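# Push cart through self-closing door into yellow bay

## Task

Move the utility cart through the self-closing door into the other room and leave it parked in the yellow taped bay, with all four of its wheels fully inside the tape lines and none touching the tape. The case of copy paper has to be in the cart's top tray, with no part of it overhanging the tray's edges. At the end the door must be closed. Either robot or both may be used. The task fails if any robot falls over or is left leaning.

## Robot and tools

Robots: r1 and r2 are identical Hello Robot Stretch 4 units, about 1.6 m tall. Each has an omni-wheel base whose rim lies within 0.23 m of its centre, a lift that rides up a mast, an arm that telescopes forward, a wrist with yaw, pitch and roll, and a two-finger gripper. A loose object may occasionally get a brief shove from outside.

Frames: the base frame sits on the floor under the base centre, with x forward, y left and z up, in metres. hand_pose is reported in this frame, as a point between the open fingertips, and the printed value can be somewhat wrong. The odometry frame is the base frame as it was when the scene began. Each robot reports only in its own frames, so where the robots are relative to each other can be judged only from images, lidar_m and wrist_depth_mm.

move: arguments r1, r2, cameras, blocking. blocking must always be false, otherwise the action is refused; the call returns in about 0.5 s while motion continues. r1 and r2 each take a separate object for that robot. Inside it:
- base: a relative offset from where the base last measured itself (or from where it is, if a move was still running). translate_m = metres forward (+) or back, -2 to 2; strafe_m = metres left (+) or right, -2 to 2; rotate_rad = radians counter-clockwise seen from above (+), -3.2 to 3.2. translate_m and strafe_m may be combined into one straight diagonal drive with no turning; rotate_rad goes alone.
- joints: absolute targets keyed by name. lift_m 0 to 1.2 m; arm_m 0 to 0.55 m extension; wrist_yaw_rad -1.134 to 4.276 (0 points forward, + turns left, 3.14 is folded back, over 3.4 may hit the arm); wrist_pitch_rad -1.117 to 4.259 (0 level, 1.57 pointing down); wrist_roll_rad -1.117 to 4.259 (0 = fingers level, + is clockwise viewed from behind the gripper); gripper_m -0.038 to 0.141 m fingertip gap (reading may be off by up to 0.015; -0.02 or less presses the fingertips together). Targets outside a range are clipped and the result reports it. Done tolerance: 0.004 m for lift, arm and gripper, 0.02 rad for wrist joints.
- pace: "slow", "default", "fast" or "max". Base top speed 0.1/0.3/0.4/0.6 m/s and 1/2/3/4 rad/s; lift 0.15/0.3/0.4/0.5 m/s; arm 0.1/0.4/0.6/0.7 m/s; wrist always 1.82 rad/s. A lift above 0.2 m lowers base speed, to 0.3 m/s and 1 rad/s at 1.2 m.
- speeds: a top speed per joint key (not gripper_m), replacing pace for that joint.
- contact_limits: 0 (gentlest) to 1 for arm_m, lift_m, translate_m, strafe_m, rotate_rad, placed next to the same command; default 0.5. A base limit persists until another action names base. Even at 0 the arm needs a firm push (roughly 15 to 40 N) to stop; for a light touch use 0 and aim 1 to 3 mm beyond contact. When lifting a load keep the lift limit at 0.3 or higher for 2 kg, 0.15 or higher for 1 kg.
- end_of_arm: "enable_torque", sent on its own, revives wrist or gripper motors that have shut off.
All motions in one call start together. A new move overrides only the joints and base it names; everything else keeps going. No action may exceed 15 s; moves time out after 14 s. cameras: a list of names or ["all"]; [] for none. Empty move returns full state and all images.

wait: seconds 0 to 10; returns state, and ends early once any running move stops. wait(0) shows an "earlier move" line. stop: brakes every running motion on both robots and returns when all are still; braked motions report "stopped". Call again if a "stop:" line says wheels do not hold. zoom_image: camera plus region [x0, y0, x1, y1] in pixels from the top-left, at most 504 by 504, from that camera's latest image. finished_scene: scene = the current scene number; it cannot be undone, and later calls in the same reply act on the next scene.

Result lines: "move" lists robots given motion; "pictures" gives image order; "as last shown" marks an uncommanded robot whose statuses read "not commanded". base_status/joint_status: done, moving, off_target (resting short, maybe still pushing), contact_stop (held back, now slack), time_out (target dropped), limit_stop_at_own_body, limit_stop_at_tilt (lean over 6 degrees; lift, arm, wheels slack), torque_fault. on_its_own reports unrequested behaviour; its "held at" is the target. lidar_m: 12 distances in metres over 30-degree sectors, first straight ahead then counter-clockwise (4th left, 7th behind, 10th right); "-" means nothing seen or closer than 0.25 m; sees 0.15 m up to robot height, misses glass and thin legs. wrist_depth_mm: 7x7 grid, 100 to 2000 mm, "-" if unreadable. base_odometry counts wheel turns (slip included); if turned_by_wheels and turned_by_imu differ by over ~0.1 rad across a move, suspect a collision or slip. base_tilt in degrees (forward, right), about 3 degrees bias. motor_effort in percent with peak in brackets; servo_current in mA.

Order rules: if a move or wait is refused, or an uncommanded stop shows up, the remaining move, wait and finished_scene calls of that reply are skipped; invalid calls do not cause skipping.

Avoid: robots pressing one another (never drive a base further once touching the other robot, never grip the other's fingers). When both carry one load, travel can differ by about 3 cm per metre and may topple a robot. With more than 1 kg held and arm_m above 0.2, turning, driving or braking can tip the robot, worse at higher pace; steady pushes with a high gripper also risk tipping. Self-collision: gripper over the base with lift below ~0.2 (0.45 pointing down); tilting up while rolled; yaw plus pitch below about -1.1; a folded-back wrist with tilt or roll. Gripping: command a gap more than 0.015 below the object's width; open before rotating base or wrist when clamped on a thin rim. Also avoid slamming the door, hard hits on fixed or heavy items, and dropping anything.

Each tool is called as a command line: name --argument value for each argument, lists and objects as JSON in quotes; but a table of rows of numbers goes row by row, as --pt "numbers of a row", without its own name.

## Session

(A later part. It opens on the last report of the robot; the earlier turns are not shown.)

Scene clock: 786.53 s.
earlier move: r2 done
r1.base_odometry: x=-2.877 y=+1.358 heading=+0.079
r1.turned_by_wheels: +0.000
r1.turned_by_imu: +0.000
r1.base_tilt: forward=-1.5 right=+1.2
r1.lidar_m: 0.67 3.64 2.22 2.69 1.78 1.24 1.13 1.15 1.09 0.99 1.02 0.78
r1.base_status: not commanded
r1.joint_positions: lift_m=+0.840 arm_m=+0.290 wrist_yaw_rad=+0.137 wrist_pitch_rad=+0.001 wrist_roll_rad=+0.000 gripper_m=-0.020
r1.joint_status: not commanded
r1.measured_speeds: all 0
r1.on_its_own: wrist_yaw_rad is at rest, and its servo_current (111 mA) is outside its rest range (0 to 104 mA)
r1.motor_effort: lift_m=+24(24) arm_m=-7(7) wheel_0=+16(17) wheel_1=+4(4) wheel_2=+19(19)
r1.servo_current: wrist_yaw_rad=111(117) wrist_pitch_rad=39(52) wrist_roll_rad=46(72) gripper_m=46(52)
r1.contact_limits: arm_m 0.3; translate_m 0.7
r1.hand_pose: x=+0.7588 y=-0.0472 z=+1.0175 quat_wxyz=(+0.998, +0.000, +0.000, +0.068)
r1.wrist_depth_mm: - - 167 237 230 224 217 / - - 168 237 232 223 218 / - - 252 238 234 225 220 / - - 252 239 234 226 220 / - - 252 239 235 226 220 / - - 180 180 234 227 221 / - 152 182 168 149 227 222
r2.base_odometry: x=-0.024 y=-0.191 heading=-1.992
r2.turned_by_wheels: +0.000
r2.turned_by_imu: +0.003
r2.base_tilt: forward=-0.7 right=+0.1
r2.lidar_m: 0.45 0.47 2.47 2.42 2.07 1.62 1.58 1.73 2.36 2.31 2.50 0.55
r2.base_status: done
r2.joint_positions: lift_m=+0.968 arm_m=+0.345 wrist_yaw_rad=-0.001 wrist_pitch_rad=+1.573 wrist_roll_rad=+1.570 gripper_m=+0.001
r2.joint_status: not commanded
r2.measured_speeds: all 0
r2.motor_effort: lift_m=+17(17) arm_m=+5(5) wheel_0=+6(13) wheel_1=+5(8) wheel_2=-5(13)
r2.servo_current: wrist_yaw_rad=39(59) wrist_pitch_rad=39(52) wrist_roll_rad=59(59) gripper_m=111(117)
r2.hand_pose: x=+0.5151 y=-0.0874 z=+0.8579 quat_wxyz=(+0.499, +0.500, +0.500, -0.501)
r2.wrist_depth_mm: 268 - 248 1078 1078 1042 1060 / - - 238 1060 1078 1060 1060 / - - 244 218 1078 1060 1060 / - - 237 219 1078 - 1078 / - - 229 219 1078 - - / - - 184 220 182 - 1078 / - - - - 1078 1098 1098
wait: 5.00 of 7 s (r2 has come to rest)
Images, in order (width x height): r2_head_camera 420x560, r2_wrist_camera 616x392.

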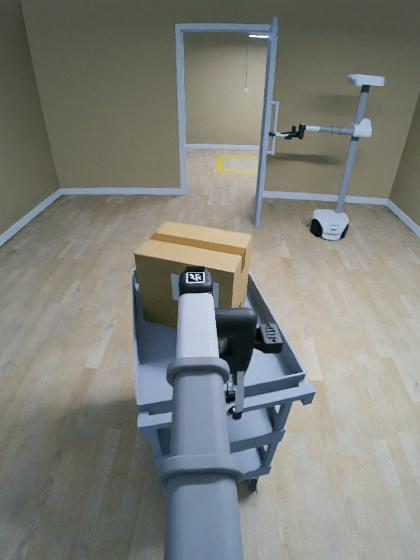

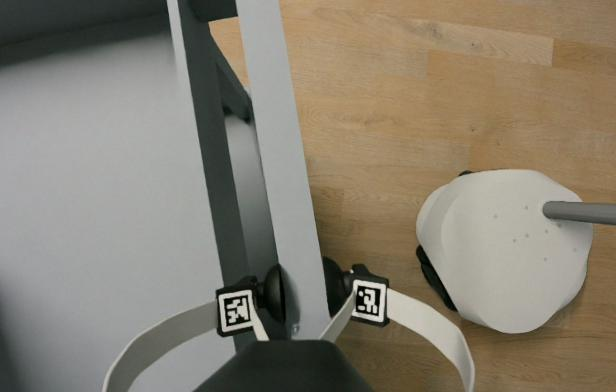

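move --blocking false --r2 '{"base":{"translate_m":-0.45},"pace":"slow"}'

wait --seconds 7 --cameras '["r2_head_camera","r2_wrist_camera"]'

Scene clock: 797.87 s.
move: r2 moving
r1.base_odometry: x=-2.877 y=+1.358 heading=+0.079
r1.turned_by_wheels: +0.000
r1.turned_by_imu: +0.000
r1.base_tilt: forward=-1.6 right=+1.2
r1.lidar_m: 0.69 3.64 2.26 2.74 1.80 1.23 1.13 1.16 1.08 0.98 1.03 0.80
r1.base_status: not commanded
r1.joint_positions: lift_m=+0.840 arm_m=+0.290 wrist_yaw_rad=+0.137 wrist_pitch_rad=+0.001 wrist_roll_rad=+0.000 gripper_m=-0.020
r1.joint_status: not commanded
r1.measured_speeds: all 0
r1.motor_effort: lift_m=+24(24) arm_m=-7(7) wheel_0=+16(16) wheel_1=+3(4) wheel_2=+19(19)
r1.servo_current: wrist_yaw_rad=124(124) wrist_pitch_rad=39(46) wrist_roll_rad=52(65) gripper_m=52(52)
r1.contact_limits: arm_m 0.3; translate_m 0.7
r1.hand_pose: x=+0.7588 y=-0.0472 z=+1.0175 quat_wxyz=(+0.998, +0.000, +0.000, +0.068)
r1.wrist_depth_mm: - - 167 236 231 224 217 / - - 168 236 232 224 219 / - - 251 238 233 225 220 / - - 250 238 233 226 220 / - - 252 240 235 227 220 / - - 179 180 235 227 221 / - 152 181 167 149 227 221
r2.base_odometry: x=-0.019 y=-0.180 heading=-1.991
r2.turned_by_wheels: +0.000
r2.turned_by_imu: +0.001
r2.base_tilt: forward=-0.7 right=+0.0
r2.lidar_m: 0.48 0.49 2.47 2.41 2.06 1.61 1.56 1.71 2.34 2.30 2.43 0.56
r2.base_status: translate_m moving
r2.joint_positions: lift_m=+0.968 arm_m=+0.345 wrist_yaw_rad=+0.000 wrist_pitch_rad=+1.569 wrist_roll_rad=+1.570 gripper_m=+0.001
r2.joint_status: not commanded
r2.measured_speeds: translate_m=-0.048 strafe_m=+0.000 rotate_rad=+0.001 lift_m=+0.000 arm_m=+0.000 wrist_yaw_rad=+0.008 wrist_pitch_rad=-0.024 wrist_roll_rad=+0.000
r2.motor_effort: lift_m=+17(17) arm_m=+5(5) wheel_0=-2(6) wheel_1=-5(7) wheel_2=+11(12)
r2.servo_current: wrist_yaw_rad=39(52) wrist_pitch_rad=39(46) wrist_roll_rad=33(59) gripper_m=111(111)
r2.hand_pose: x=+0.5162 y=-0.0874 z=+0.8579 quat_wxyz=(+0.501, +0.500, +0.500, -0.499)
r2.wrist_depth_mm: 276 277 252 1078 1060 1042 1042 / - - 232 1098 1078 1078 1060 / - - 228 220 1060 1060 1060 / - - 236 220 1078 - 842 / - - 233 219 1078 - - / - - 188 220 182 - - / - - - - 1060 1078 1060
pictures: none

Scene clock: 803.17 s.
earlier move: r2 done
r1.base_odometry: x=-2.877 y=+1.358 heading=+0.079
r1.turned_by_wheels: +0.000
r1.turned_by_imu: +0.000
r1.base_tilt: forward=-1.5 right=+1.3
r1.lidar_m: 0.67 3.67 2.59 2.65 1.80 1.22 1.12 1.16 1.08 0.98 1.04 0.79
r1.base_status: not commanded
r1.joint_positions: lift_m=+0.840 arm_m=+0.290 wrist_yaw_rad=+0.137 wrist_pitch_rad=+0.001 wrist_roll_rad=+0.000 gripper_m=-0.020
r1.joint_status: not commanded
r1.measured_speeds: all 0
r1.motor_effort: lift_m=+24(24) arm_m=-7(7) wheel_0=+16(17) wheel_1=+3(4) wheel_2=+19(19)
r1.servo_current: wrist_yaw_rad=98(124) wrist_pitch_rad=46(52) wrist_roll_rad=52(65) gripper_m=46(52)
r1.contact_limits: arm_m 0.3; translate_m 0.7
r1.hand_pose: x=+0.7588 y=-0.0472 z=+1.0175 quat_wxyz=(+0.998, +0.000, +0.000, +0.068)
r1.wrist_depth_mm: - - 167 237 231 224 218 / - - 168 236 233 224 219 / - - 251 238 232 225 220 / - - 251 238 233 226 220 / - - 251 240 233 226 220 / - - 179 180 234 227 220 / - 152 181 167 150 226 222
r2.base_odometry: x=+0.160 y=+0.219 heading=-1.992
r2.turned_by_wheels: -0.001
r2.turned_by_imu: +0.000
r2.base_tilt: forward=-0.7 right=+0.1
r2.lidar_m: 0.49 3.21 2.52 2.48 1.48 1.16 1.14 1.25 1.83 2.25 2.43 0.51
r2.base_status: done
r2.joint_positions: lift_m=+0.968 arm_m=+0.345 wrist_yaw_rad=+0.002 wrist_pitch_rad=+1.566 wrist_roll_rad=+1.570 gripper_m=+0.001
r2.joint_status: not commanded
r2.measured_speeds: all 0
r2.motor_effort: lift_m=+17(17) arm_m=+5(5) wheel_0=-5(12) wheel_1=-5(8) wheel_2=+6(17)
r2.servo_current: wrist_yaw_rad=46(65) wrist_pitch_rad=39(52) wrist_roll_rad=46(65) gripper_m=104(111)
r2.hand_pose: x=+0.5174 y=-0.0874 z=+0.8579 quat_wxyz=(+0.502, +0.501, +0.499, -0.498)
r2.wrist_depth_mm: - - 236 219 1078 1078 1060 / - - 239 220 1060 1060 1060 / - - 241 220 1078 1078 1060 / - - 246 220 1060 - - / - - 221 220 1078 - - / - - 187 220 183 - - / - - - - - - 1078
wait: 5.30 of 7 s (r2 has come to rest)
Images, in order (width x height): r2_head_camera 420x560, r2_wrist_camera 616x392.

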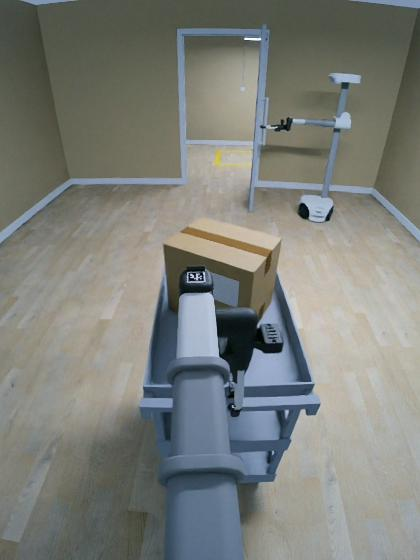

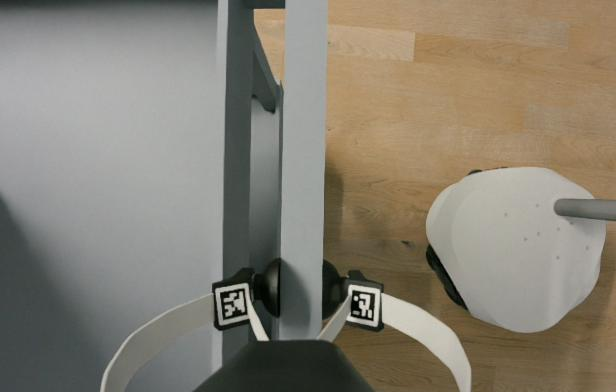

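move --blocking false --r2 '{"base":{"translate_m":0.35},"pace":"slow"}'

wait --seconds 6 --cameras '["r2_wrist_camera"]'

Scene clock: 812.27 s.
move: r2 moving
r1: as last shown
r1.contact_limits: arm_m 0.3; translate_m 0.7
r2.base_odometry: x=+0.155 y=+0.208 heading=-1.992
r2.turned_by_wheels: +0.000
r2.turned_by_imu: +0.001
r2.base_tilt: forward=-0.7 right=+0.1
r2.lidar_m: 0.48 3.23 2.52 2.46 1.50 1.19 1.12 1.23 1.88 2.26 2.45 0.49
r2.base_status: translate_m moving
r2.joint_positions: lift_m=+0.968 arm_m=+0.345 wrist_yaw_rad=+0.001 wrist_pitch_rad=+1.570 wrist_roll_rad=+1.570 gripper_m=+0.001
r2.joint_status: not commanded
r2.measured_speeds: translate_m=+0.047 strafe_m=+0.000 rotate_rad=+0.000 lift_m=+0.000 arm_m=+0.000 wrist_yaw_rad=-0.008 wrist_pitch_rad=+0.024 wrist_roll_rad=+0.000
r2.motor_effort: lift_m=+17(17) arm_m=+5(5) wheel_0=+5(10) wheel_1=+6(6) wheel_2=-10(11)
r2.servo_current: wrist_yaw_rad=46(52) wrist_pitch_rad=39(52) wrist_roll_rad=46(59) gripper_m=104(104)
r2.hand_pose: x=+0.5162 y=-0.0874 z=+0.8579 quat_wxyz=(+0.501, +0.500, +0.500, -0.499)
r2.wrist_depth_mm: - - - 218 1078 1060 1060 / - - 227 219 1078 1098 1060 / - - 229 219 1060 1078 1060 / - - 231 219 1078 - 1060 / - - 234 219 1078 - - / - - 187 220 181 - 1078 / - - - - 1098 1078 1098
pictures: none

Scene clock: 816.57 s.
earlier move: r2 done
r1.base_odometry: x=-2.877 y=+1.358 heading=+0.079
r1.turned_by_wheels: +0.000
r1.turned_by_imu: +0.000
r1.base_tilt: forward=-1.5 right=+1.2
r1.lidar_m: 0.68 3.63 2.32 2.72 1.78 1.20 1.13 1.15 1.09 1.00 1.02 0.78
r1.base_status: not commanded
r1.joint_positions: lift_m=+0.840 arm_m=+0.290 wrist_yaw_rad=+0.137 wrist_pitch_rad=+0.001 wrist_roll_rad=+0.000 gripper_m=-0.020
r1.joint_status: not commanded
r1.measured_speeds: all 0
r1.motor_effort: lift_m=+24(24) arm_m=-7(7) wheel_0=+16(17) wheel_1=+3(4) wheel_2=+19(19)
r1.servo_current: wrist_yaw_rad=104(130) wrist_pitch_rad=46(59) wrist_roll_rad=46(65) gripper_m=46(59)
r1.contact_limits: arm_m 0.3; translate_m 0.7
r1.hand_pose: x=+0.7588 y=-0.0472 z=+1.0175 quat_wxyz=(+0.998, +0.000, +0.000, +0.068)
r1.wrist_depth_mm: - - 167 236 231 224 218 / - - 168 236 232 224 219 / - - 252 239 232 226 219 / - - 251 239 233 226 220 / - - 253 240 234 226 220 / - - 179 180 233 228 221 / - 153 182 167 150 226 222
r2.base_odometry: x=+0.017 y=-0.100 heading=-1.992
r2.turned_by_wheels: +0.000
r2.turned_by_imu: +0.001
r2.base_tilt: forward=-0.7 right=+0.0
r2.lidar_m: 0.47 0.49 2.50 2.43 1.94 1.53 1.49 1.60 2.33 2.27 2.47 0.54
r2.base_status: done
r2.joint_positions: lift_m=+0.968 arm_m=+0.345 wrist_yaw_rad=-0.001 wrist_pitch_rad=+1.574 wrist_roll_rad=+1.570 gripper_m=+0.001
r2.joint_status: not commanded
r2.measured_speeds: all 0
r2.motor_effort: lift_m=+17(17) arm_m=+5(5) wheel_0=+3(12) wheel_1=+5(8) wheel_2=-7(14)
r2.servo_current: wrist_yaw_rad=46(59) wrist_pitch_rad=39(52) wrist_roll_rad=46(59) gripper_m=104(111)
r2.hand_pose: x=+0.5148 y=-0.0874 z=+0.8579 quat_wxyz=(+0.499, +0.499, +0.501, -0.501)
r2.wrist_depth_mm: - - 265 218 1078 1078 1060 / - - 294 218 1078 1060 1078 / - - 272 219 1078 1078 1098 / - - 229 219 1098 - 1078 / - - 235 218 1098 - - / - - 187 220 183 - 1098 / - - - - 1098 1098 1078
wait: 4.30 of 6 s (r2 has come to rest)
Images, in order (width x height): r2_wrist_camera 616x392.

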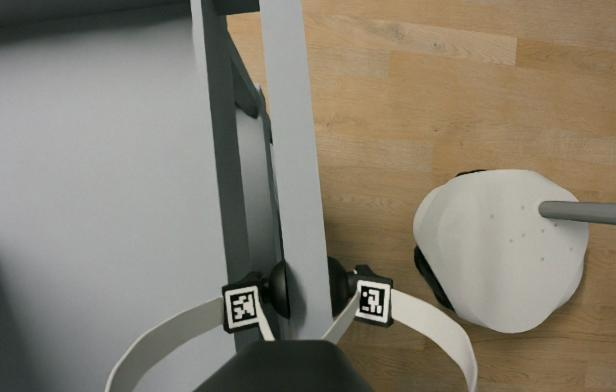

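move --blocking false --r2 '{"base":{"translate_m":0.3,"strafe_m":0.07},"pace":"slow"}'

wait --seconds 6 --cameras '["r2_wrist_camera","r2_head_camera"]'

Scene clock: 821.57 s.
move: r2 moving
r1: as last shown
r1.contact_limits: arm_m 0.3; translate_m 0.7
r2.base_odometry: x=+0.015 y=-0.113 heading=-1.992
r2.turned_by_wheels: +0.000
r2.turned_by_imu: +0.000
r2.base_tilt: forward=-0.7 right=+0.1
r2.lidar_m: 0.46 0.49 2.48 2.42 1.93 1.53 1.51 1.64 2.32 2.30 2.46 0.52
r2.base_status: translate_m moving; strafe_m moving
r2.joint_positions: lift_m=+0.968 arm_m=+0.345 wrist_yaw_rad=-0.001 wrist_pitch_rad=+1.575 wrist_roll_rad=+1.570 gripper_m=+0.001
r2.joint_status: not commanded
r2.measured_speeds: translate_m=+0.050 strafe_m=+0.012 rotate_rad=+0.000 lift_m=+0.000 arm_m=+0.000 wrist_yaw_rad=+0.000 wrist_pitch_rad=+0.001 wrist_roll_rad=+0.000
r2.motor_effort: lift_m=+17(17) arm_m=+5(5) wheel_0=+6(8) wheel_1=+6(9) wheel_2=-14(15)
r2.servo_current: wrist_yaw_rad=46(59) wrist_pitch_rad=46(46) wrist_roll_rad=52(59) gripper_m=91(111)
r2.hand_pose: x=+0.5147 y=-0.0874 z=+0.8579 quat_wxyz=(+0.499, +0.499, +0.501, -0.501)
r2.wrist_depth_mm: - - 260 217 1078 1078 1098 / - - 287 218 1098 1098 1098 / - - 258 218 1060 1078 1098 / - - 238 219 1060 - 1078 / - - 230 220 1078 - - / - - 186 219 182 - 1098 / - 136 - - 1078 1098 1098
pictures: none

Scene clock: 825.40 s.
earlier move: r2 done
r1.base_odometry: x=-2.877 y=+1.358 heading=+0.079
r1.turned_by_wheels: +0.000
r1.turned_by_imu: +0.000
r1.base_tilt: forward=-1.5 right=+1.2
r1.lidar_m: 0.68 3.62 2.09 3.08 1.80 1.23 1.14 1.18 1.08 0.98 1.02 0.81
r1.base_status: not commanded
r1.joint_positions: lift_m=+0.840 arm_m=+0.290 wrist_yaw_rad=+0.137 wrist_pitch_rad=+0.001 wrist_roll_rad=+0.000 gripper_m=-0.020
r1.joint_status: not commanded
r1.measured_speeds: all 0
r1.motor_effort: lift_m=+24(24) arm_m=-7(7) wheel_0=+16(17) wheel_1=+4(4) wheel_2=+19(19)
r1.servo_current: wrist_yaw_rad=98(117) wrist_pitch_rad=39(46) wrist_roll_rad=46(72) gripper_m=39(59)
r1.contact_limits: arm_m 0.3; translate_m 0.7
r1.hand_pose: x=+0.7588 y=-0.0472 z=+1.0175 quat_wxyz=(+0.998, +0.000, +0.000, +0.068)
r1.wrist_depth_mm: - - 167 238 230 223 218 / - - 168 238 233 224 217 / - - 251 239 232 225 219 / - - 252 239 234 225 220 / - - 251 240 235 225 220 / - - 180 180 233 227 222 / - 153 181 167 149 227 221
r2.base_odometry: x=-0.042 y=-0.402 heading=-1.992
r2.turned_by_wheels: +0.000
r2.turned_by_imu: +0.000
r2.base_tilt: forward=-0.6 right=+0.1
r2.lidar_m: 0.50 3.06 2.37 2.32 2.33 1.82 1.75 1.96 2.43 2.39 2.56 0.50
r2.base_status: done
r2.joint_positions: lift_m=+0.968 arm_m=+0.345 wrist_yaw_rad=-0.001 wrist_pitch_rad=+1.573 wrist_roll_rad=+1.570 gripper_m=+0.001
r2.joint_status: not commanded
r2.measured_speeds: all 0
r2.motor_effort: lift_m=+17(17) arm_m=+5(5) wheel_0=+0(8) wheel_1=+5(9) wheel_2=-7(15)
r2.servo_current: wrist_yaw_rad=39(65) wrist_pitch_rad=39(52) wrist_roll_rad=52(59) gripper_m=104(111)
r2.hand_pose: x=+0.5151 y=-0.0874 z=+0.8579 quat_wxyz=(+0.499, +0.499, +0.501, -0.501)
r2.wrist_depth_mm: - - 243 219 1078 1078 1078 / - - 251 219 1060 1060 1078 / - - - 219 1060 1078 1078 / - - 229 220 1078 - 1078 / - - 236 220 1078 - - / - - 187 220 181 - 1078 / - - - - 1078 1078 1078
wait: 3.83 of 6 s (r2 has come to rest)
pictures: r2_head_camera, r2_wrist_camera
Images, in order (width x height): r2_head_camera 420x560, r2_wrist_camera 616x392.

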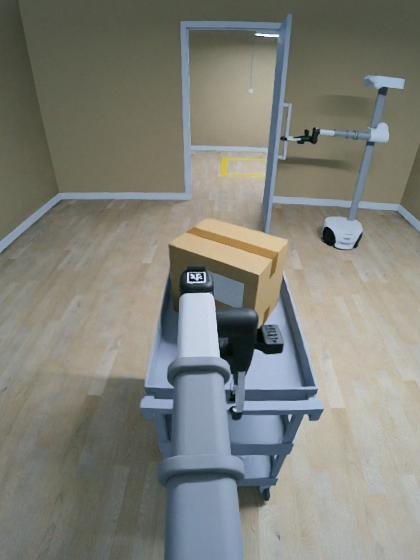

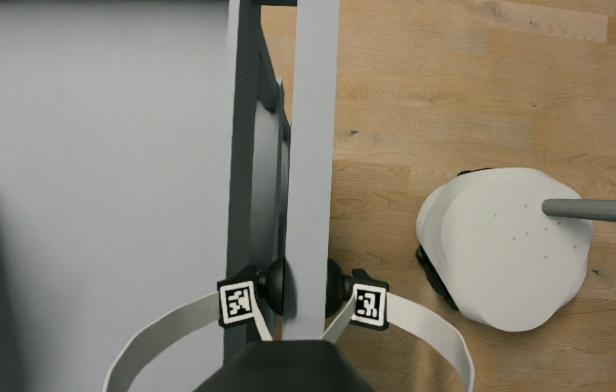

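move --blocking false --r2 '{"base":{"translate_m":0.35,"strafe_m":0.02},"pace":"slow"}'

wait --seconds 6 --cameras '["r2_wrist_camera","r2_head_camera"]'

Scene clock: 832.57 s.
move: r2 moving
r1: as last shown
r1.contact_limits: arm_m 0.3; translate_m 0.7
r2.base_odometry: x=-0.046 y=-0.414 heading=-1.993
r2.turned_by_wheels: +0.000
r2.turned_by_imu: +0.000
r2.base_tilt: forward=-0.7 right=+0.1
r2.lidar_m: 0.49 3.00 2.36 2.32 2.33 1.82 1.78 1.95 2.45 2.39 2.55 0.48
r2.base_status: translate_m moving; strafe_m moving
r2.joint_positions: lift_m=+0.968 arm_m=+0.345 wrist_yaw_rad=-0.001 wrist_pitch_rad=+1.573 wrist_roll_rad=+1.570 gripper_m=+0.001
r2.joint_status: not commanded
r2.measured_speeds: translate_m=+0.049 strafe_m=+0.003 rotate_rad=+0.002 lift_m=+0.000 arm_m=+0.000 wrist_yaw_rad=+0.000 wrist_pitch_rad=+0.000 wrist_roll_rad=+0.000
r2.motor_effort: lift_m=+17(17) arm_m=+5(5) wheel_0=+6(6) wheel_1=+7(7) wheel_2=-14(14)
r2.servo_current: wrist_yaw_rad=39(59) wrist_pitch_rad=46(46) wrist_roll_rad=46(52) gripper_m=98(104)
r2.hand_pose: x=+0.5151 y=-0.0874 z=+0.8579 quat_wxyz=(+0.499, +0.499, +0.501, -0.501)
r2.wrist_depth_mm: - - 228 277 1060 1078 1078 / - - 233 427 1060 1078 1078 / - - - 219 1078 1078 1098 / - - - 219 1098 - 1078 / - - 222 220 1078 - - / - - 189 214 182 - 1078 / - - - - 1078 1098 1098
pictures: none

Scene clock: 836.87 s.
earlier move: r2 done
r1.base_odometry: x=-2.877 y=+1.358 heading=+0.079
r1.turned_by_wheels: +0.000
r1.turned_by_imu: +0.000
r1.base_tilt: forward=-1.6 right=+1.2
r1.lidar_m: 0.68 3.65 1.78 4.76 1.80 1.24 1.13 1.16 1.07 0.99 1.02 0.80
r1.base_status: not commanded
r1.joint_positions: lift_m=+0.840 arm_m=+0.290 wrist_yaw_rad=+0.137 wrist_pitch_rad=+0.001 wrist_roll_rad=+0.000 gripper_m=-0.020
r1.joint_status: not commanded
r1.measured_speeds: all 0
r1.motor_effort: lift_m=+24(24) arm_m=-7(7) wheel_0=+16(17) wheel_1=+3(4) wheel_2=+19(19)
r1.servo_current: wrist_yaw_rad=104(124) wrist_pitch_rad=46(52) wrist_roll_rad=46(72) gripper_m=46(59)
r1.contact_limits: arm_m 0.3; translate_m 0.7
r1.hand_pose: x=+0.7588 y=-0.0472 z=+1.0175 quat_wxyz=(+0.998, +0.000, +0.000, +0.068)
r1.wrist_depth_mm: - - 167 238 230 224 218 / - - 168 237 232 224 219 / - - 252 238 233 224 219 / - - 252 238 234 225 220 / - - 252 240 234 226 220 / - - 179 179 234 227 221 / - 152 181 167 149 226 222
r2.base_odometry: x=-0.167 y=-0.729 heading=-1.992
r2.turned_by_wheels: +0.000
r2.turned_by_imu: +0.001
r2.base_tilt: forward=-0.6 right=+0.1
r2.lidar_m: 0.50 2.99 2.35 2.28 2.48 2.15 2.13 2.30 2.49 2.44 2.63 0.50
r2.base_status: done
r2.joint_positions: lift_m=+0.968 arm_m=+0.345 wrist_yaw_rad=-0.001 wrist_pitch_rad=+1.573 wrist_roll_rad=+1.570 gripper_m=+0.001
r2.joint_status: not commanded
r2.measured_speeds: all 0
r2.motor_effort: lift_m=+17(17) arm_m=+5(5) wheel_0=+3(10) wheel_1=+3(9) wheel_2=-7(14)
r2.servo_current: wrist_yaw_rad=46(59) wrist_pitch_rad=46(52) wrist_roll_rad=39(59) gripper_m=104(111)
r2.hand_pose: x=+0.5151 y=-0.0874 z=+0.8579 quat_wxyz=(+0.499, +0.499, +0.501, -0.501)
r2.wrist_depth_mm: - - - 283 1078 1060 1060 / - - - 218 1060 1078 1060 / - - - 220 1060 1078 1060 / - - 229 220 1078 - 1078 / - - 230 220 1078 - - / - - 186 220 182 - 1098 / - - 224 - 1078 1078 1098
wait: 4.30 of 6 s (r2 has come to rest)
pictures: r2_head_camera, r2_wrist_camera
Images, in order (width x height): r2_head_camera 420x560, r2_wrist_camera 616x392.

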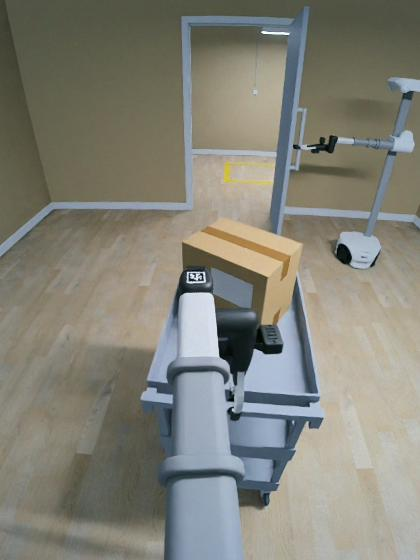

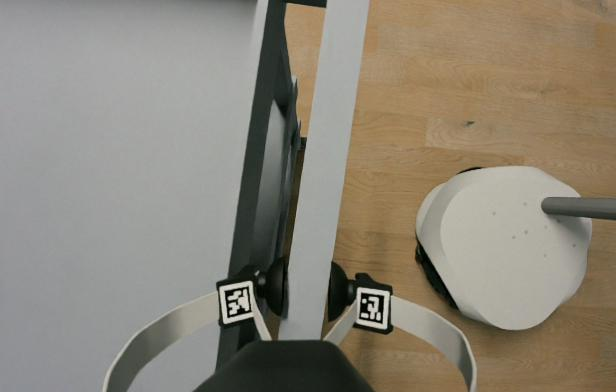

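move --blocking false --r2 '{"base":{"translate_m":0.35,"strafe_m":-0.06},"pace":"slow"}'

wait --seconds 6 --cameras '["r2_wrist_camera","r2_head_camera","r1_head_camera"]'

Scene clock: 841.67 s.
move: r2 moving
r1: as last shown
r1.contact_limits: arm_m 0.3; translate_m 0.7
r2.base_odometry: x=-0.174 y=-0.740 heading=-1.992
r2.turned_by_wheels: +0.000
r2.turned_by_imu: +0.001
r2.base_tilt: forward=-0.7 right=+0.1
r2.lidar_m: 0.46 2.99 2.30 2.26 2.50 2.17 2.14 2.31 2.48 2.44 2.64 0.48
r2.base_status: translate_m moving; strafe_m moving
r2.joint_positions: lift_m=+0.968 arm_m=+0.345 wrist_yaw_rad=-0.001 wrist_pitch_rad=+1.573 wrist_roll_rad=+1.570 gripper_m=+0.001
r2.joint_status: not commanded
r2.measured_speeds: translate_m=+0.048 strafe_m=-0.008 rotate_rad=+0.000 lift_m=+0.000 arm_m=+0.000 wrist_yaw_rad=-0.002 wrist_pitch_rad=+0.001 wrist_roll_rad=+0.000
r2.motor_effort: lift_m=+17(17) arm_m=+5(5) wheel_0=+9(11) wheel_1=+5(6) wheel_2=-11(11)
r2.servo_current: wrist_yaw_rad=46(59) wrist_pitch_rad=46(46) wrist_roll_rad=46(52) gripper_m=98(104)
r2.hand_pose: x=+0.5151 y=-0.0874 z=+0.8579 quat_wxyz=(+0.499, +0.500, +0.500, -0.501)
r2.wrist_depth_mm: - - - 293 1060 1060 1060 / - - - 249 1078 1078 1078 / - - - 219 1060 1078 1078 / - - 226 219 1098 - 1060 / - - 218 219 1078 - - / - - 189 220 181 - 1078 / - - - - 1060 1098 1078
pictures: none

Scene clock: 846.00 s.
earlier move: r2 done
r1.base_odometry: x=-2.877 y=+1.358 heading=+0.079
r1.turned_by_wheels: +0.000
r1.turned_by_imu: +0.000
r1.base_tilt: forward=-1.6 right=+1.2
r1.lidar_m: 0.66 1.75 1.50 4.76 1.79 1.23 1.13 1.16 1.09 0.99 1.02 0.79
r1.base_status: not commanded
r1.joint_positions: lift_m=+0.840 arm_m=+0.290 wrist_yaw_rad=+0.137 wrist_pitch_rad=+0.001 wrist_roll_rad=+0.000 gripper_m=-0.020
r1.joint_status: not commanded
r1.measured_speeds: all 0
r1.on_its_own: wrist_yaw_rad is at rest, and its servo_current (117 mA) is outside its rest range (0 to 104 mA)
r1.motor_effort: lift_m=+24(24) arm_m=-7(7) wheel_0=+16(17) wheel_1=+4(4) wheel_2=+19(19)
r1.servo_current: wrist_yaw_rad=117(124) wrist_pitch_rad=46(52) wrist_roll_rad=46(65) gripper_m=46(59)
r1.contact_limits: arm_m 0.3; translate_m 0.7
r1.hand_pose: x=+0.7588 y=-0.0472 z=+1.0175 quat_wxyz=(+0.998, +0.000, +0.000, +0.068)
r1.wrist_depth_mm: - - 168 236 231 224 217 / - - 168 237 232 224 218 / - - 251 239 233 225 220 / - - 250 238 234 226 220 / - - 252 240 234 225 220 / - - 179 180 233 226 221 / - 153 182 167 149 225 222
r2.base_odometry: x=-0.364 y=-1.024 heading=-1.992
r2.turned_by_wheels: +0.000
r2.turned_by_imu: +0.001
r2.base_tilt: forward=-0.7 right=+0.1
r2.lidar_m: 0.48 3.02 2.35 2.30 2.48 2.54 2.46 2.66 2.46 2.42 2.62 0.50
r2.base_status: done
r2.joint_positions: lift_m=+0.968 arm_m=+0.345 wrist_yaw_rad=-0.001 wrist_pitch_rad=+1.573 wrist_roll_rad=+1.570 gripper_m=+0.001
r2.joint_status: not commanded
r2.measured_speeds: all 0
r2.motor_effort: lift_m=+17(17) arm_m=+5(5) wheel_0=+6(13) wheel_1=+5(8) wheel_2=-7(12)
r2.servo_current: wrist_yaw_rad=46(65) wrist_pitch_rad=39(52) wrist_roll_rad=46(59) gripper_m=104(111)
r2.hand_pose: x=+0.5151 y=-0.0874 z=+0.8579 quat_wxyz=(+0.499, +0.500, +0.500, -0.501)
r2.wrist_depth_mm: - - - 289 1078 1060 1078 / - - 220 219 1060 1078 1060 / - - 232 218 1078 1078 1078 / - - 220 220 1078 - 1078 / - - 229 220 1060 - - / - - 186 220 182 - 1098 / - - - - 1060 1078 1118
wait: 4.33 of 6 s (r2 has come to rest)
pictures: r1_head_camera, r2_head_camera, r2_wrist_camera
Images, in order (width x height): r1_head_camera 420x560, r2_head_camera 420x560, r2_wrist_camera 616x392.

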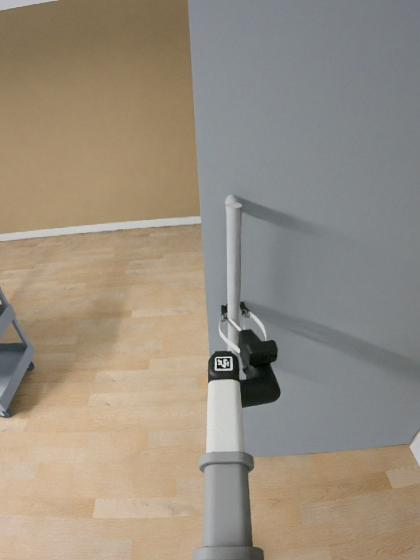

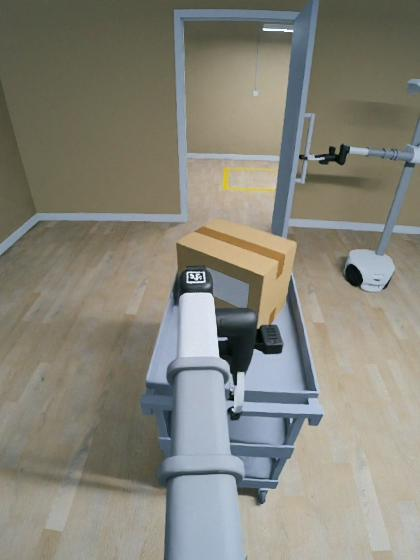

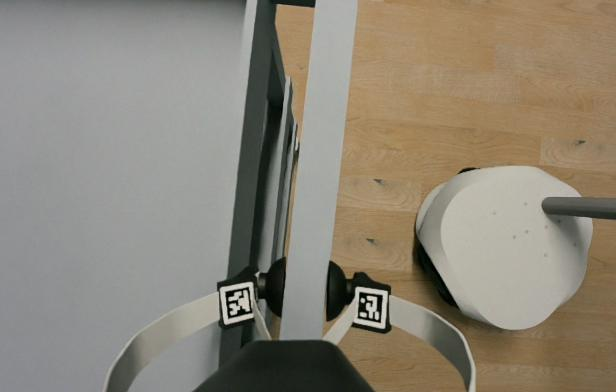

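move --blocking false --r2 '{"base":{"translate_m":0.35,"strafe_m":-0.045},"pace":"slow"}'

wait --seconds 6 --cameras '["r2_wrist_camera","r2_head_camera"]'

Scene clock: 850.73 s.
move: r2 moving
r1.base_odometry: x=-2.877 y=+1.358 heading=+0.079
r1.turned_by_wheels: +0.000
r1.turned_by_imu: +0.000
r1.base_tilt: forward=-1.6 right=+1.3
r1.lidar_m: 0.67 1.75 1.52 4.76 1.79 1.22 1.14 1.16 1.08 0.99 1.02 0.76
r1.base_status: not commanded
r1.joint_positions: lift_m=+0.840 arm_m=+0.290 wrist_yaw_rad=+0.137 wrist_pitch_rad=+0.001 wrist_roll_rad=+0.000 gripper_m=-0.020
r1.joint_status: not commanded
r1.measured_speeds: all 0
r1.motor_effort: lift_m=+24(24) arm_m=-7(7) wheel_0=+17(17) wheel_1=+4(4) wheel_2=+19(19)
r1.servo_current: wrist_yaw_rad=98(117) wrist_pitch_rad=46(46) wrist_roll_rad=46(65) gripper_m=52(52)
r1.contact_limits: arm_m 0.3; translate_m 0.7
r1.hand_pose: x=+0.7588 y=-0.0472 z=+1.0175 quat_wxyz=(+0.998, +0.000, +0.000, +0.068)
r1.wrist_depth_mm: - - 167 237 230 224 217 / - - 168 236 232 224 219 / - - 252 238 233 224 219 / - - 252 237 235 225 220 / - - 253 239 234 226 220 / - - 179 180 234 226 220 / - 152 182 167 149 227 222
r2.base_odometry: x=-0.371 y=-1.035 heading=-1.992
r2.turned_by_wheels: +0.000
r2.turned_by_imu: +0.001
r2.base_tilt: forward=-0.6 right=+0.1
r2.lidar_m: 0.48 3.02 2.37 2.28 2.49 2.53 2.49 2.70 2.47 2.42 2.60 0.49
r2.base_status: translate_m moving; strafe_m moving
r2.joint_positions: lift_m=+0.968 arm_m=+0.345 wrist_yaw_rad=-0.001 wrist_pitch_rad=+1.573 wrist_roll_rad=+1.570 gripper_m=+0.001
r2.joint_status: not commanded
r2.measured_speeds: translate_m=+0.048 strafe_m=-0.006 rotate_rad=-0.003 lift_m=+0.000 arm_m=+0.000 wrist_yaw_rad=+0.000 wrist_pitch_rad=+0.000 wrist_roll_rad=+0.000
r2.motor_effort: lift_m=+17(17) arm_m=+4(5) wheel_0=+5(12) wheel_1=+6(8) wheel_2=-12(12)
r2.servo_current: wrist_yaw_rad=39(52) wrist_pitch_rad=39(46) wrist_roll_rad=52(59) gripper_m=98(111)
r2.hand_pose: x=+0.5151 y=-0.0874 z=+0.8579 quat_wxyz=(+0.499, +0.500, +0.500, -0.501)
r2.wrist_depth_mm: - - - 276 1060 1078 1078 / - - 226 218 1078 1042 1078 / - - - 219 1078 1078 1060 / - - 229 219 1078 - 1078 / - - 219 219 1078 - - / - - 189 220 181 - 1078 / - - - - 1078 1078 1118
pictures: none

Scene clock: 855.03 s.
earlier move: r2 done
r1.base_odometry: x=-2.877 y=+1.358 heading=+0.079
r1.turned_by_wheels: +0.000
r1.turned_by_imu: +0.000
r1.base_tilt: forward=-1.6 right=+1.3
r1.lidar_m: 0.69 1.23 1.32 4.77 1.78 1.23 1.13 1.18 1.08 0.98 1.02 0.78
r1.base_status: not commanded
r1.joint_positions: lift_m=+0.840 arm_m=+0.290 wrist_yaw_rad=+0.137 wrist_pitch_rad=+0.001 wrist_roll_rad=+0.000 gripper_m=-0.020
r1.joint_status: not commanded
r1.measured_speeds: all 0
r1.motor_effort: lift_m=+24(24) arm_m=-7(7) wheel_0=+16(17) wheel_1=+3(4) wheel_2=+19(19)
r1.servo_current: wrist_yaw_rad=104(124) wrist_pitch_rad=39(46) wrist_roll_rad=52(72) gripper_m=46(59)
r1.contact_limits: arm_m 0.3; translate_m 0.7
r1.hand_pose: x=+0.7588 y=-0.0472 z=+1.0175 quat_wxyz=(+0.998, +0.000, +0.000, +0.068)
r1.wrist_depth_mm: - - 167 237 231 224 218 / - - 168 237 232 224 218 / - - 251 239 235 225 219 / - - 251 239 233 226 220 / - - 252 241 234 225 220 / - - 179 179 233 226 221 / - 152 181 168 149 226 222
r2.base_odometry: x=-0.548 y=-1.325 heading=-1.992
r2.turned_by_wheels: +0.000
r2.turned_by_imu: +0.000
r2.base_tilt: forward=-0.7 right=+0.1
r2.lidar_m: 0.51 3.05 2.38 2.30 2.49 2.90 2.82 3.05 2.48 2.41 2.61 0.49
r2.base_status: done
r2.joint_positions: lift_m=+0.968 arm_m=+0.345 wrist_yaw_rad=-0.001 wrist_pitch_rad=+1.573 wrist_roll_rad=+1.570 gripper_m=+0.001
r2.joint_status: not commanded
r2.measured_speeds: all 0
r2.motor_effort: lift_m=+17(17) arm_m=+5(5) wheel_0=+4(12) wheel_1=+3(8) wheel_2=-7(12)
r2.servo_current: wrist_yaw_rad=59(59) wrist_pitch_rad=46(52) wrist_roll_rad=52(59) gripper_m=104(111)
r2.hand_pose: x=+0.5151 y=-0.0874 z=+0.8579 quat_wxyz=(+0.499, +0.500, +0.500, -0.501)
r2.wrist_depth_mm: - - - 219 1060 1060 1042 / - - 233 219 1078 1060 1060 / - - - 219 1078 1078 1078 / - - 224 220 1078 - 1060 / - - 233 220 1098 - - / - - 187 220 181 - 1078 / - - - - 1098 1078 1078
wait: 4.30 of 6 s (r2 has come to rest)
pictures: r2_head_camera, r2_wrist_camera
Images, in order (width x height): r2_head_camera 420x560, r2_wrist_camera 616x392.

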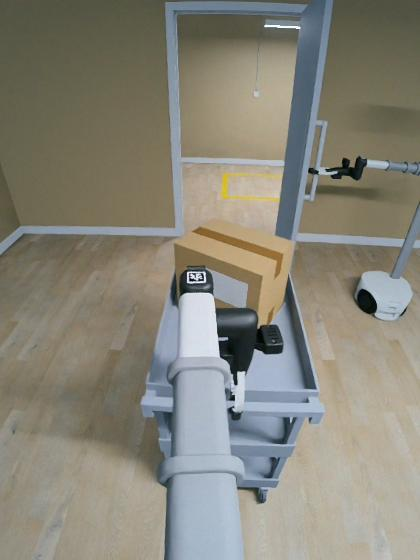

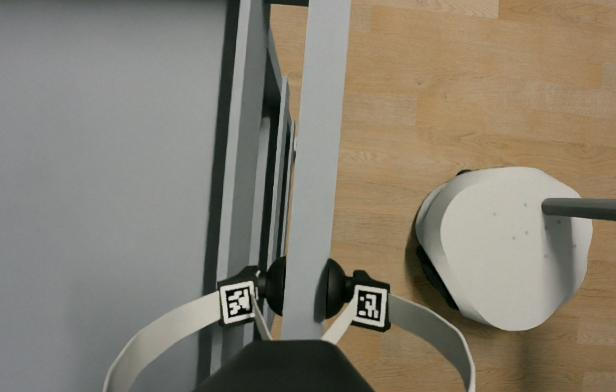

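move --blocking false --r2 '{"base":{"translate_m":0.45,"strafe_m":-0.05},"pace":"slow"}'

wait --seconds 7 --cameras '["r2_wrist_camera","r2_head_camera","r2_head_left_camera"]'

Scene clock: 860.60 s.
move: r2 moving
r1: as last shown
r1.contact_limits: arm_m 0.3; translate_m 0.7
r2.base_odometry: x=-0.555 y=-1.336 heading=-1.992
r2.turned_by_wheels: +0.000
r2.turned_by_imu: +0.000
r2.base_tilt: forward=-0.7 right=+0.1
r2.lidar_m: 0.48 3.01 2.37 2.32 2.49 2.88 2.85 3.07 2.44 2.42 2.62 0.50
r2.base_status: translate_m moving; strafe_m moving
r2.joint_positions: lift_m=+0.968 arm_m=+0.345 wrist_yaw_rad=-0.001 wrist_pitch_rad=+1.573 wrist_roll_rad=+1.570 gripper_m=+0.001
r2.joint_status: not commanded
r2.measured_speeds: translate_m=+0.049 strafe_m=-0.005 rotate_rad=+0.003 lift_m=+0.000 arm_m=+0.000 wrist_yaw_rad=+0.000 wrist_pitch_rad=+0.002 wrist_roll_rad=+0.000
r2.motor_effort: lift_m=+17(17) arm_m=+5(5) wheel_0=+5(7) wheel_1=+5(5) wheel_2=-12(14)
r2.servo_current: wrist_yaw_rad=46(52) wrist_pitch_rad=46(52) wrist_roll_rad=33(52) gripper_m=104(111)
r2.hand_pose: x=+0.5151 y=-0.0874 z=+0.8579 quat_wxyz=(+0.499, +0.500, +0.500, -0.501)
r2.wrist_depth_mm: - - - 1078 1060 1078 1078 / - - 219 219 1078 1078 1078 / - - 231 218 1060 1078 1078 / - - 234 220 1078 - 1060 / - - 218 219 1060 - - / - - 188 220 181 - 1098 / - - - - 1098 1098 1098
pictures: none

Scene clock: 865.90 s.
earlier move: r2 done
r1.base_odometry: x=-2.877 y=+1.358 heading=+0.079
r1.turned_by_wheels: +0.000
r1.turned_by_imu: +0.000
r1.base_tilt: forward=-1.6 right=+1.2
r1.lidar_m: 0.65 1.05 1.31 4.78 1.81 1.24 1.12 1.17 1.09 1.00 1.03 0.80
r1.base_status: not commanded
r1.joint_positions: lift_m=+0.840 arm_m=+0.290 wrist_yaw_rad=+0.137 wrist_pitch_rad=+0.001 wrist_roll_rad=+0.000 gripper_m=-0.020
r1.joint_status: not commanded
r1.measured_speeds: all 0
r1.on_its_own: wrist_yaw_rad is at rest, and its servo_current (111 mA) is outside its rest range (0 to 104 mA)
r1.motor_effort: lift_m=+24(24) arm_m=-7(7) wheel_0=+15(17) wheel_1=+3(4) wheel_2=+19(19)
r1.servo_current: wrist_yaw_rad=111(117) wrist_pitch_rad=39(52) wrist_roll_rad=46(72) gripper_m=52(52)
r1.contact_limits: arm_m 0.3; translate_m 0.7
r1.hand_pose: x=+0.7588 y=-0.0472 z=+1.0175 quat_wxyz=(+0.998, +0.000, +0.000, +0.068)
r1.wrist_depth_mm: - - 167 236 232 224 217 / - - 169 236 232 225 219 / - - 251 238 232 226 220 / - - 252 239 234 226 220 / 732 - 252 240 236 227 220 / 707 820 179 180 234 227 220 / 585 145 182 167 148 226 222
r2.base_odometry: x=-0.778 y=-1.715 heading=-1.992
r2.turned_by_wheels: +0.000
r2.turned_by_imu: -0.001
r2.base_tilt: forward=-0.6 right=+0.1
r2.lidar_m: 0.51 2.74 2.37 2.33 2.53 3.32 3.28 3.12 2.45 2.42 1.78 0.52
r2.base_status: done
r2.joint_positions: lift_m=+0.968 arm_m=+0.345 wrist_yaw_rad=-0.001 wrist_pitch_rad=+1.573 wrist_roll_rad=+1.570 gripper_m=+0.001
r2.joint_status: not commanded
r2.measured_speeds: all 0
r2.motor_effort: lift_m=+17(17) arm_m=+5(5) wheel_0=+2(9) wheel_1=+4(7) wheel_2=-9(14)
r2.servo_current: wrist_yaw_rad=46(59) wrist_pitch_rad=46(52) wrist_roll_rad=46(59) gripper_m=98(111)
r2.hand_pose: x=+0.5151 y=-0.0874 z=+0.8579 quat_wxyz=(+0.499, +0.500, +0.500, -0.501)
r2.wrist_depth_mm: - - 258 218 1078 1078 1060 / - - 232 218 1078 1078 1078 / - - - 219 1078 1078 1078 / - - 259 220 1078 - 1078 / - - 231 220 1078 - - / - - 186 220 181 - 1078 / - - - - 1078 1078 1098
wait: 5.30 of 7 s (r2 has come to rest)
pictures: r2_head_camera, r2_head_left_camera, r2_wrist_camera
Images, in order (width x height): r2_head_camera 420x560, r2_head_left_camera 420x672, r2_wrist_camera 616x392.

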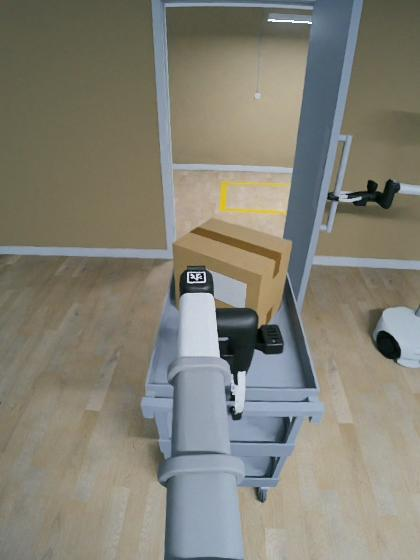

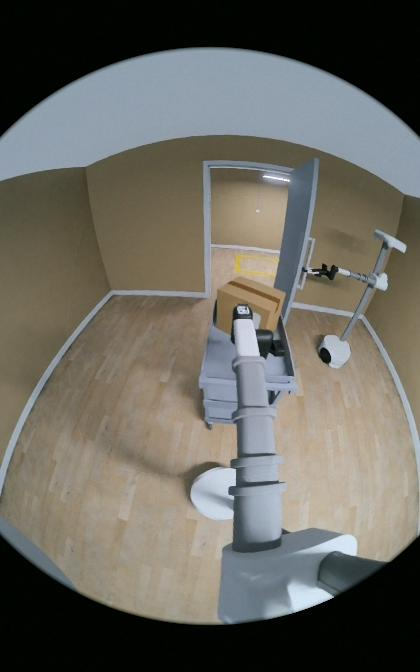

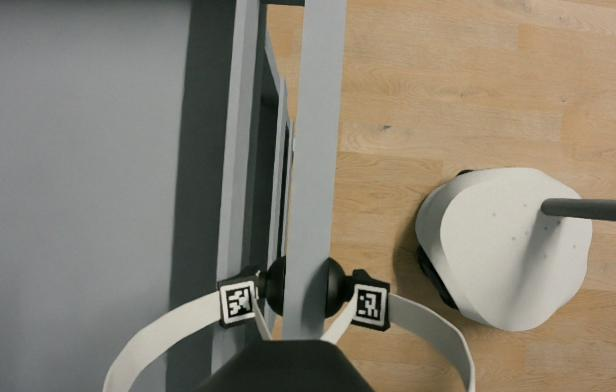

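move --blocking false --r2 '{"base":{"translate_m":0.45,"strafe_m":-0.03},"pace":"slow"}'

wait --seconds 7 --cameras '["r2_wrist_camera","r2_head_camera","r1_head_camera"]'

Scene clock: 871.80 s.
move: r2 moving
r1.base_odometry: x=-2.877 y=+1.358 heading=+0.079
r1.turned_by_wheels: +0.000
r1.turned_by_imu: +0.000
r1.base_tilt: forward=-1.6 right=+1.2
r1.lidar_m: 0.68 1.05 1.30 4.73 1.78 1.23 1.14 1.16 1.09 0.99 1.01 0.81
r1.base_status: not commanded
r1.joint_positions: lift_m=+0.840 arm_m=+0.290 wrist_yaw_rad=+0.137 wrist_pitch_rad=+0.001 wrist_roll_rad=+0.000 gripper_m=-0.020
r1.joint_status: not commanded
r1.measured_speeds: all 0
r1.motor_effort: lift_m=+24(24) arm_m=-7(7) wheel_0=+16(17) wheel_1=+4(4) wheel_2=+19(19)
r1.servo_current: wrist_yaw_rad=111(111) wrist_pitch_rad=39(39) wrist_roll_rad=33(59) gripper_m=46(52)
r1.contact_limits: arm_m 0.3; translate_m 0.7
r1.hand_pose: x=+0.7588 y=-0.0472 z=+1.0175 quat_wxyz=(+0.998, +0.000, +0.000, +0.068)
r1.wrist_depth_mm: - - 167 238 231 224 217 / - - 168 236 233 224 218 / - - 252 238 234 225 220 / - - 253 238 233 225 220 / 723 - 251 239 234 227 221 / 707 809 180 180 233 227 221 / 585 145 182 168 150 226 222
r2.base_odometry: x=-0.784 y=-1.726 heading=-1.993
r2.turned_by_wheels: +0.000
r2.turned_by_imu: +0.000
r2.base_tilt: forward=-0.7 right=+0.1
r2.lidar_m: 0.46 2.72 2.35 2.33 2.53 3.35 3.31 3.15 2.46 2.42 1.76 0.50
r2.base_status: translate_m moving; strafe_m moving
r2.joint_positions: lift_m=+0.968 arm_m=+0.345 wrist_yaw_rad=-0.001 wrist_pitch_rad=+1.573 wrist_roll_rad=+1.570 gripper_m=+0.001
r2.joint_status: not commanded
r2.measured_speeds: translate_m=+0.048 strafe_m=-0.003 rotate_rad=-0.002 lift_m=+0.000 arm_m=+0.000 wrist_yaw_rad=+0.000 wrist_pitch_rad=+0.000 wrist_roll_rad=+0.000
r2.motor_effort: lift_m=+17(17) arm_m=+5(5) wheel_0=+4(8) wheel_1=+4(6) wheel_2=-13(14)
r2.servo_current: wrist_yaw_rad=46(65) wrist_pitch_rad=46(46) wrist_roll_rad=39(52) gripper_m=98(104)
r2.hand_pose: x=+0.5151 y=-0.0874 z=+0.8579 quat_wxyz=(+0.499, +0.500, +0.500, -0.501)
r2.wrist_depth_mm: - - - 277 1078 1078 1078 / - - 257 218 1078 1060 1060 / - - 230 219 1060 1078 1078 / - - 241 220 1078 - 1078 / - - 220 219 1060 - - / - - 189 220 181 - 1098 / - - - - 1078 1098 1098
pictures: none

Scene clock: 877.10 s.
earlier move: r2 done
r1.base_odometry: x=-2.877 y=+1.358 heading=+0.079
r1.turned_by_wheels: +0.000
r1.turned_by_imu: +0.000
r1.base_tilt: forward=-1.6 right=+1.2
r1.lidar_m: 0.65 1.01 1.43 4.77 1.76 1.21 1.14 1.17 1.08 0.99 1.03 0.80
r1.base_status: not commanded
r1.joint_positions: lift_m=+0.840 arm_m=+0.290 wrist_yaw_rad=+0.137 wrist_pitch_rad=+0.001 wrist_roll_rad=+0.000 gripper_m=-0.020
r1.joint_status: not commanded
r1.measured_speeds: all 0
r1.motor_effort: lift_m=+24(24) arm_m=-7(7) wheel_0=+16(17) wheel_1=+4(4) wheel_2=+19(19)
r1.servo_current: wrist_yaw_rad=98(117) wrist_pitch_rad=46(52) wrist_roll_rad=52(72) gripper_m=52(59)
r1.contact_limits: arm_m 0.3; translate_m 0.7
r1.hand_pose: x=+0.7588 y=-0.0472 z=+1.0175 quat_wxyz=(+0.998, +0.000, +0.000, +0.068)
r1.wrist_depth_mm: - - 167 238 230 224 219 / - - 168 237 233 224 219 / - - 251 239 233 225 220 / - - 251 238 233 225 220 / - 640 253 240 234 227 220 / 820 627 180 180 235 228 221 / - 145 178 167 149 225 222
r2.base_odometry: x=-0.990 y=-2.113 heading=-1.993
r2.turned_by_wheels: +0.000
r2.turned_by_imu: -0.001
r2.base_tilt: forward=-0.7 right=+0.1
r2.lidar_m: 0.49 2.25 2.36 2.30 2.50 3.72 3.76 3.17 2.46 2.44 1.39 0.50
r2.base_status: done
r2.joint_positions: lift_m=+0.968 arm_m=+0.345 wrist_yaw_rad=-0.001 wrist_pitch_rad=+1.573 wrist_roll_rad=+1.570 gripper_m=+0.001
r2.joint_status: not commanded
r2.measured_speeds: all 0
r2.motor_effort: lift_m=+17(17) arm_m=+5(5) wheel_0=+2(8) wheel_1=+3(8) wheel_2=-8(16)
r2.servo_current: wrist_yaw_rad=33(65) wrist_pitch_rad=46(52) wrist_roll_rad=46(72) gripper_m=104(111)
r2.hand_pose: x=+0.5151 y=-0.0874 z=+0.8579 quat_wxyz=(+0.499, +0.500, +0.500, -0.501)
r2.wrist_depth_mm: - - - 296 1060 1060 1078 / - - 229 219 1078 1060 1060 / - - - 220 1078 1078 1078 / - - - 220 1078 - 1078 / - - 232 220 1078 - - / - - 183 220 180 - 1098 / - - - - 1078 1078 1078
wait: 5.30 of 7 s (r2 has come to rest)
pictures: r1_head_camera, r2_head_camera, r2_wrist_camera
Images, in order (width x height): r1_head_camera 420x560, r2_head_camera 420x560, r2_wrist_camera 616x392.

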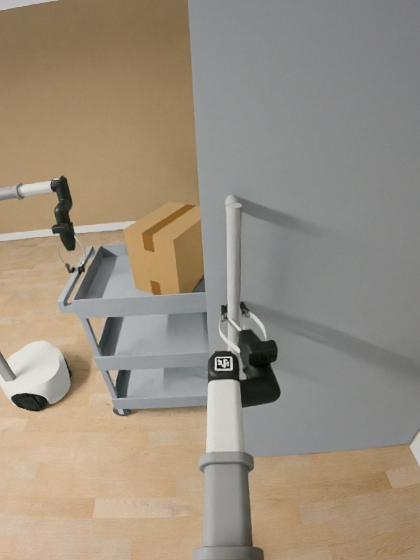

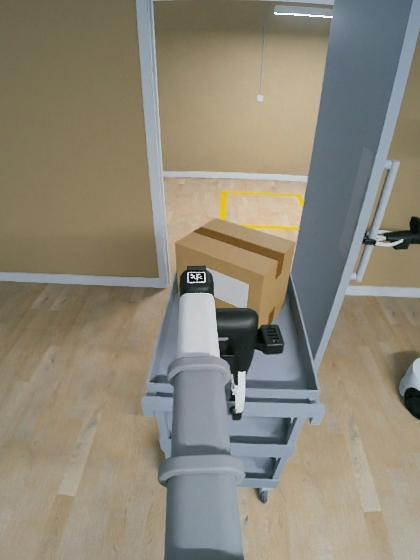

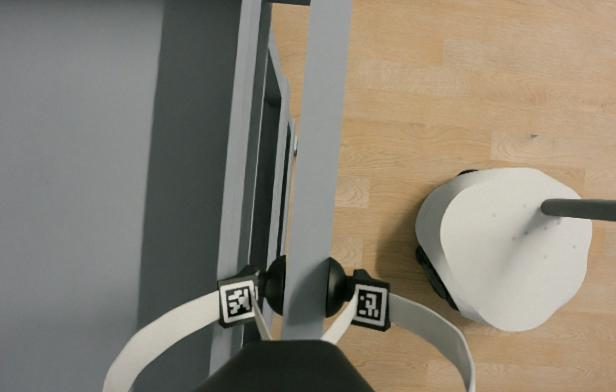

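move --blocking false --r2 '{"base":{"translate_m":0.5,"strafe_m":-0.055},"pace":"slow"}'

wait --seconds 7 --cameras '["r2_wrist_camera","r2_head_camera"]'

Scene clock: 886.30 s.
move: r2 moving
r1: as last shown
r1.contact_limits: arm_m 0.3; translate_m 0.7
r2.base_odometry: x=-0.996 y=-2.123 heading=-1.993
r2.turned_by_wheels: +0.000
r2.turned_by_imu: +0.000
r2.base_tilt: forward=-0.7 right=+0.0
r2.lidar_m: 0.48 2.22 2.34 2.31 2.49 3.68 3.79 3.17 2.48 2.41 1.37 0.51
r2.base_status: translate_m moving; strafe_m moving
r2.joint_positions: lift_m=+0.968 arm_m=+0.345 wrist_yaw_rad=-0.001 wrist_pitch_rad=+1.573 wrist_roll_rad=+1.570 gripper_m=+0.001
r2.joint_status: not commanded
r2.measured_speeds: translate_m=+0.049 strafe_m=-0.006 rotate_rad=-0.001 lift_m=+0.000 arm_m=+0.000 wrist_yaw_rad=+0.000 wrist_pitch_rad=+0.000 wrist_roll_rad=+0.000
r2.motor_effort: lift_m=+17(17) arm_m=+5(5) wheel_0=+6(8) wheel_1=+4(6) wheel_2=-16(16)
r2.servo_current: wrist_yaw_rad=46(52) wrist_pitch_rad=39(46) wrist_roll_rad=39(52) gripper_m=98(104)
r2.hand_pose: x=+0.5151 y=-0.0874 z=+0.8579 quat_wxyz=(+0.499, +0.500, +0.500, -0.501)
r2.wrist_depth_mm: - - - 1078 1078 1078 1060 / - - 241 220 1078 1078 1060 / - - - 219 1060 1060 1098 / - - 232 219 1078 - 1078 / - - 219 219 1078 - - / - - 187 220 182 - 1078 / - - - - 1098 1098 1078
pictures: none

Scene clock: 892.10 s.
earlier move: r2 done
r1.base_odometry: x=-2.877 y=+1.358 heading=+0.079
r1.turned_by_wheels: +0.000
r1.turned_by_imu: +0.000
r1.base_tilt: forward=-1.6 right=+1.2
r1.lidar_m: 0.66 1.17 4.70 4.76 1.82 1.21 1.11 1.17 1.08 0.99 1.02 0.80
r1.base_status: not commanded
r1.joint_positions: lift_m=+0.840 arm_m=+0.290 wrist_yaw_rad=+0.137 wrist_pitch_rad=+0.001 wrist_roll_rad=+0.000 gripper_m=-0.020
r1.joint_status: not commanded
r1.measured_speeds: all 0
r1.motor_effort: lift_m=+24(24) arm_m=-7(7) wheel_0=+16(17) wheel_1=+3(4) wheel_2=+19(19)
r1.servo_current: wrist_yaw_rad=91(117) wrist_pitch_rad=39(52) wrist_roll_rad=39(72) gripper_m=52(59)
r1.contact_limits: arm_m 0.3; translate_m 0.7
r1.hand_pose: x=+0.7588 y=-0.0472 z=+1.0175 quat_wxyz=(+0.998, +0.000, +0.000, +0.068)
r1.wrist_depth_mm: - - 167 237 232 224 218 / - - 168 237 232 224 218 / 778 - 252 239 233 225 219 / - - 253 238 235 226 220 / - - 251 239 235 227 221 / - - 179 180 234 227 221 / - 152 181 167 149 226 222
r2.base_odometry: x=-1.244 y=-2.546 heading=-1.992
r2.turned_by_wheels: +0.000
r2.turned_by_imu: +0.001
r2.base_tilt: forward=-0.7 right=+0.1
r2.lidar_m: 0.49 1.71 2.36 2.29 2.48 3.69 - 3.14 2.46 1.22 0.72 0.50
r2.base_status: done
r2.joint_positions: lift_m=+0.968 arm_m=+0.345 wrist_yaw_rad=-0.001 wrist_pitch_rad=+1.573 wrist_roll_rad=+1.570 gripper_m=+0.001
r2.joint_status: not commanded
r2.measured_speeds: all 0
r2.motor_effort: lift_m=+17(17) arm_m=+5(5) wheel_0=+3(10) wheel_1=+4(7) wheel_2=-5(16)
r2.servo_current: wrist_yaw_rad=52(65) wrist_pitch_rad=46(52) wrist_roll_rad=52(59) gripper_m=98(111)
r2.hand_pose: x=+0.5151 y=-0.0874 z=+0.8579 quat_wxyz=(+0.499, +0.500, +0.500, -0.501)
r2.wrist_depth_mm: - - - 218 1078 1078 1060 / - - 229 219 1078 1078 1078 / - - - 219 1078 1078 1098 / - - 223 219 1078 - 1078 / - - 229 220 1098 - - / - - 187 220 181 - 1078 / - - - - 1078 1078 1078
wait: 5.80 of 7 s (r2 has come to rest)
pictures: r2_head_camera, r2_wrist_camera
Images, in order (width x height): r2_head_camera 420x560, r2_wrist_camera 616x392.

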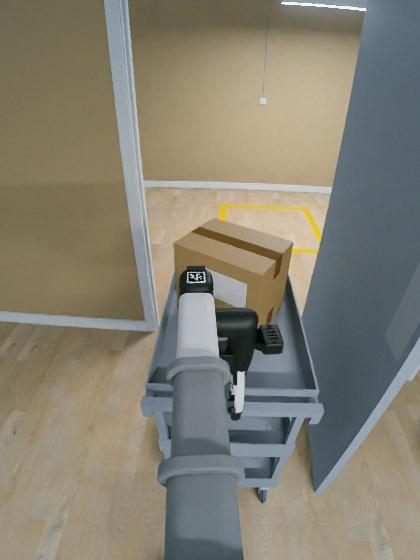

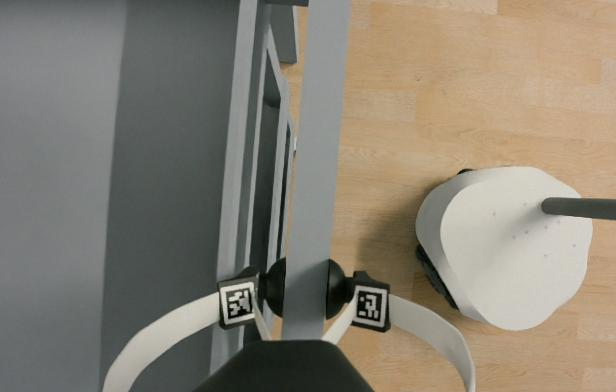

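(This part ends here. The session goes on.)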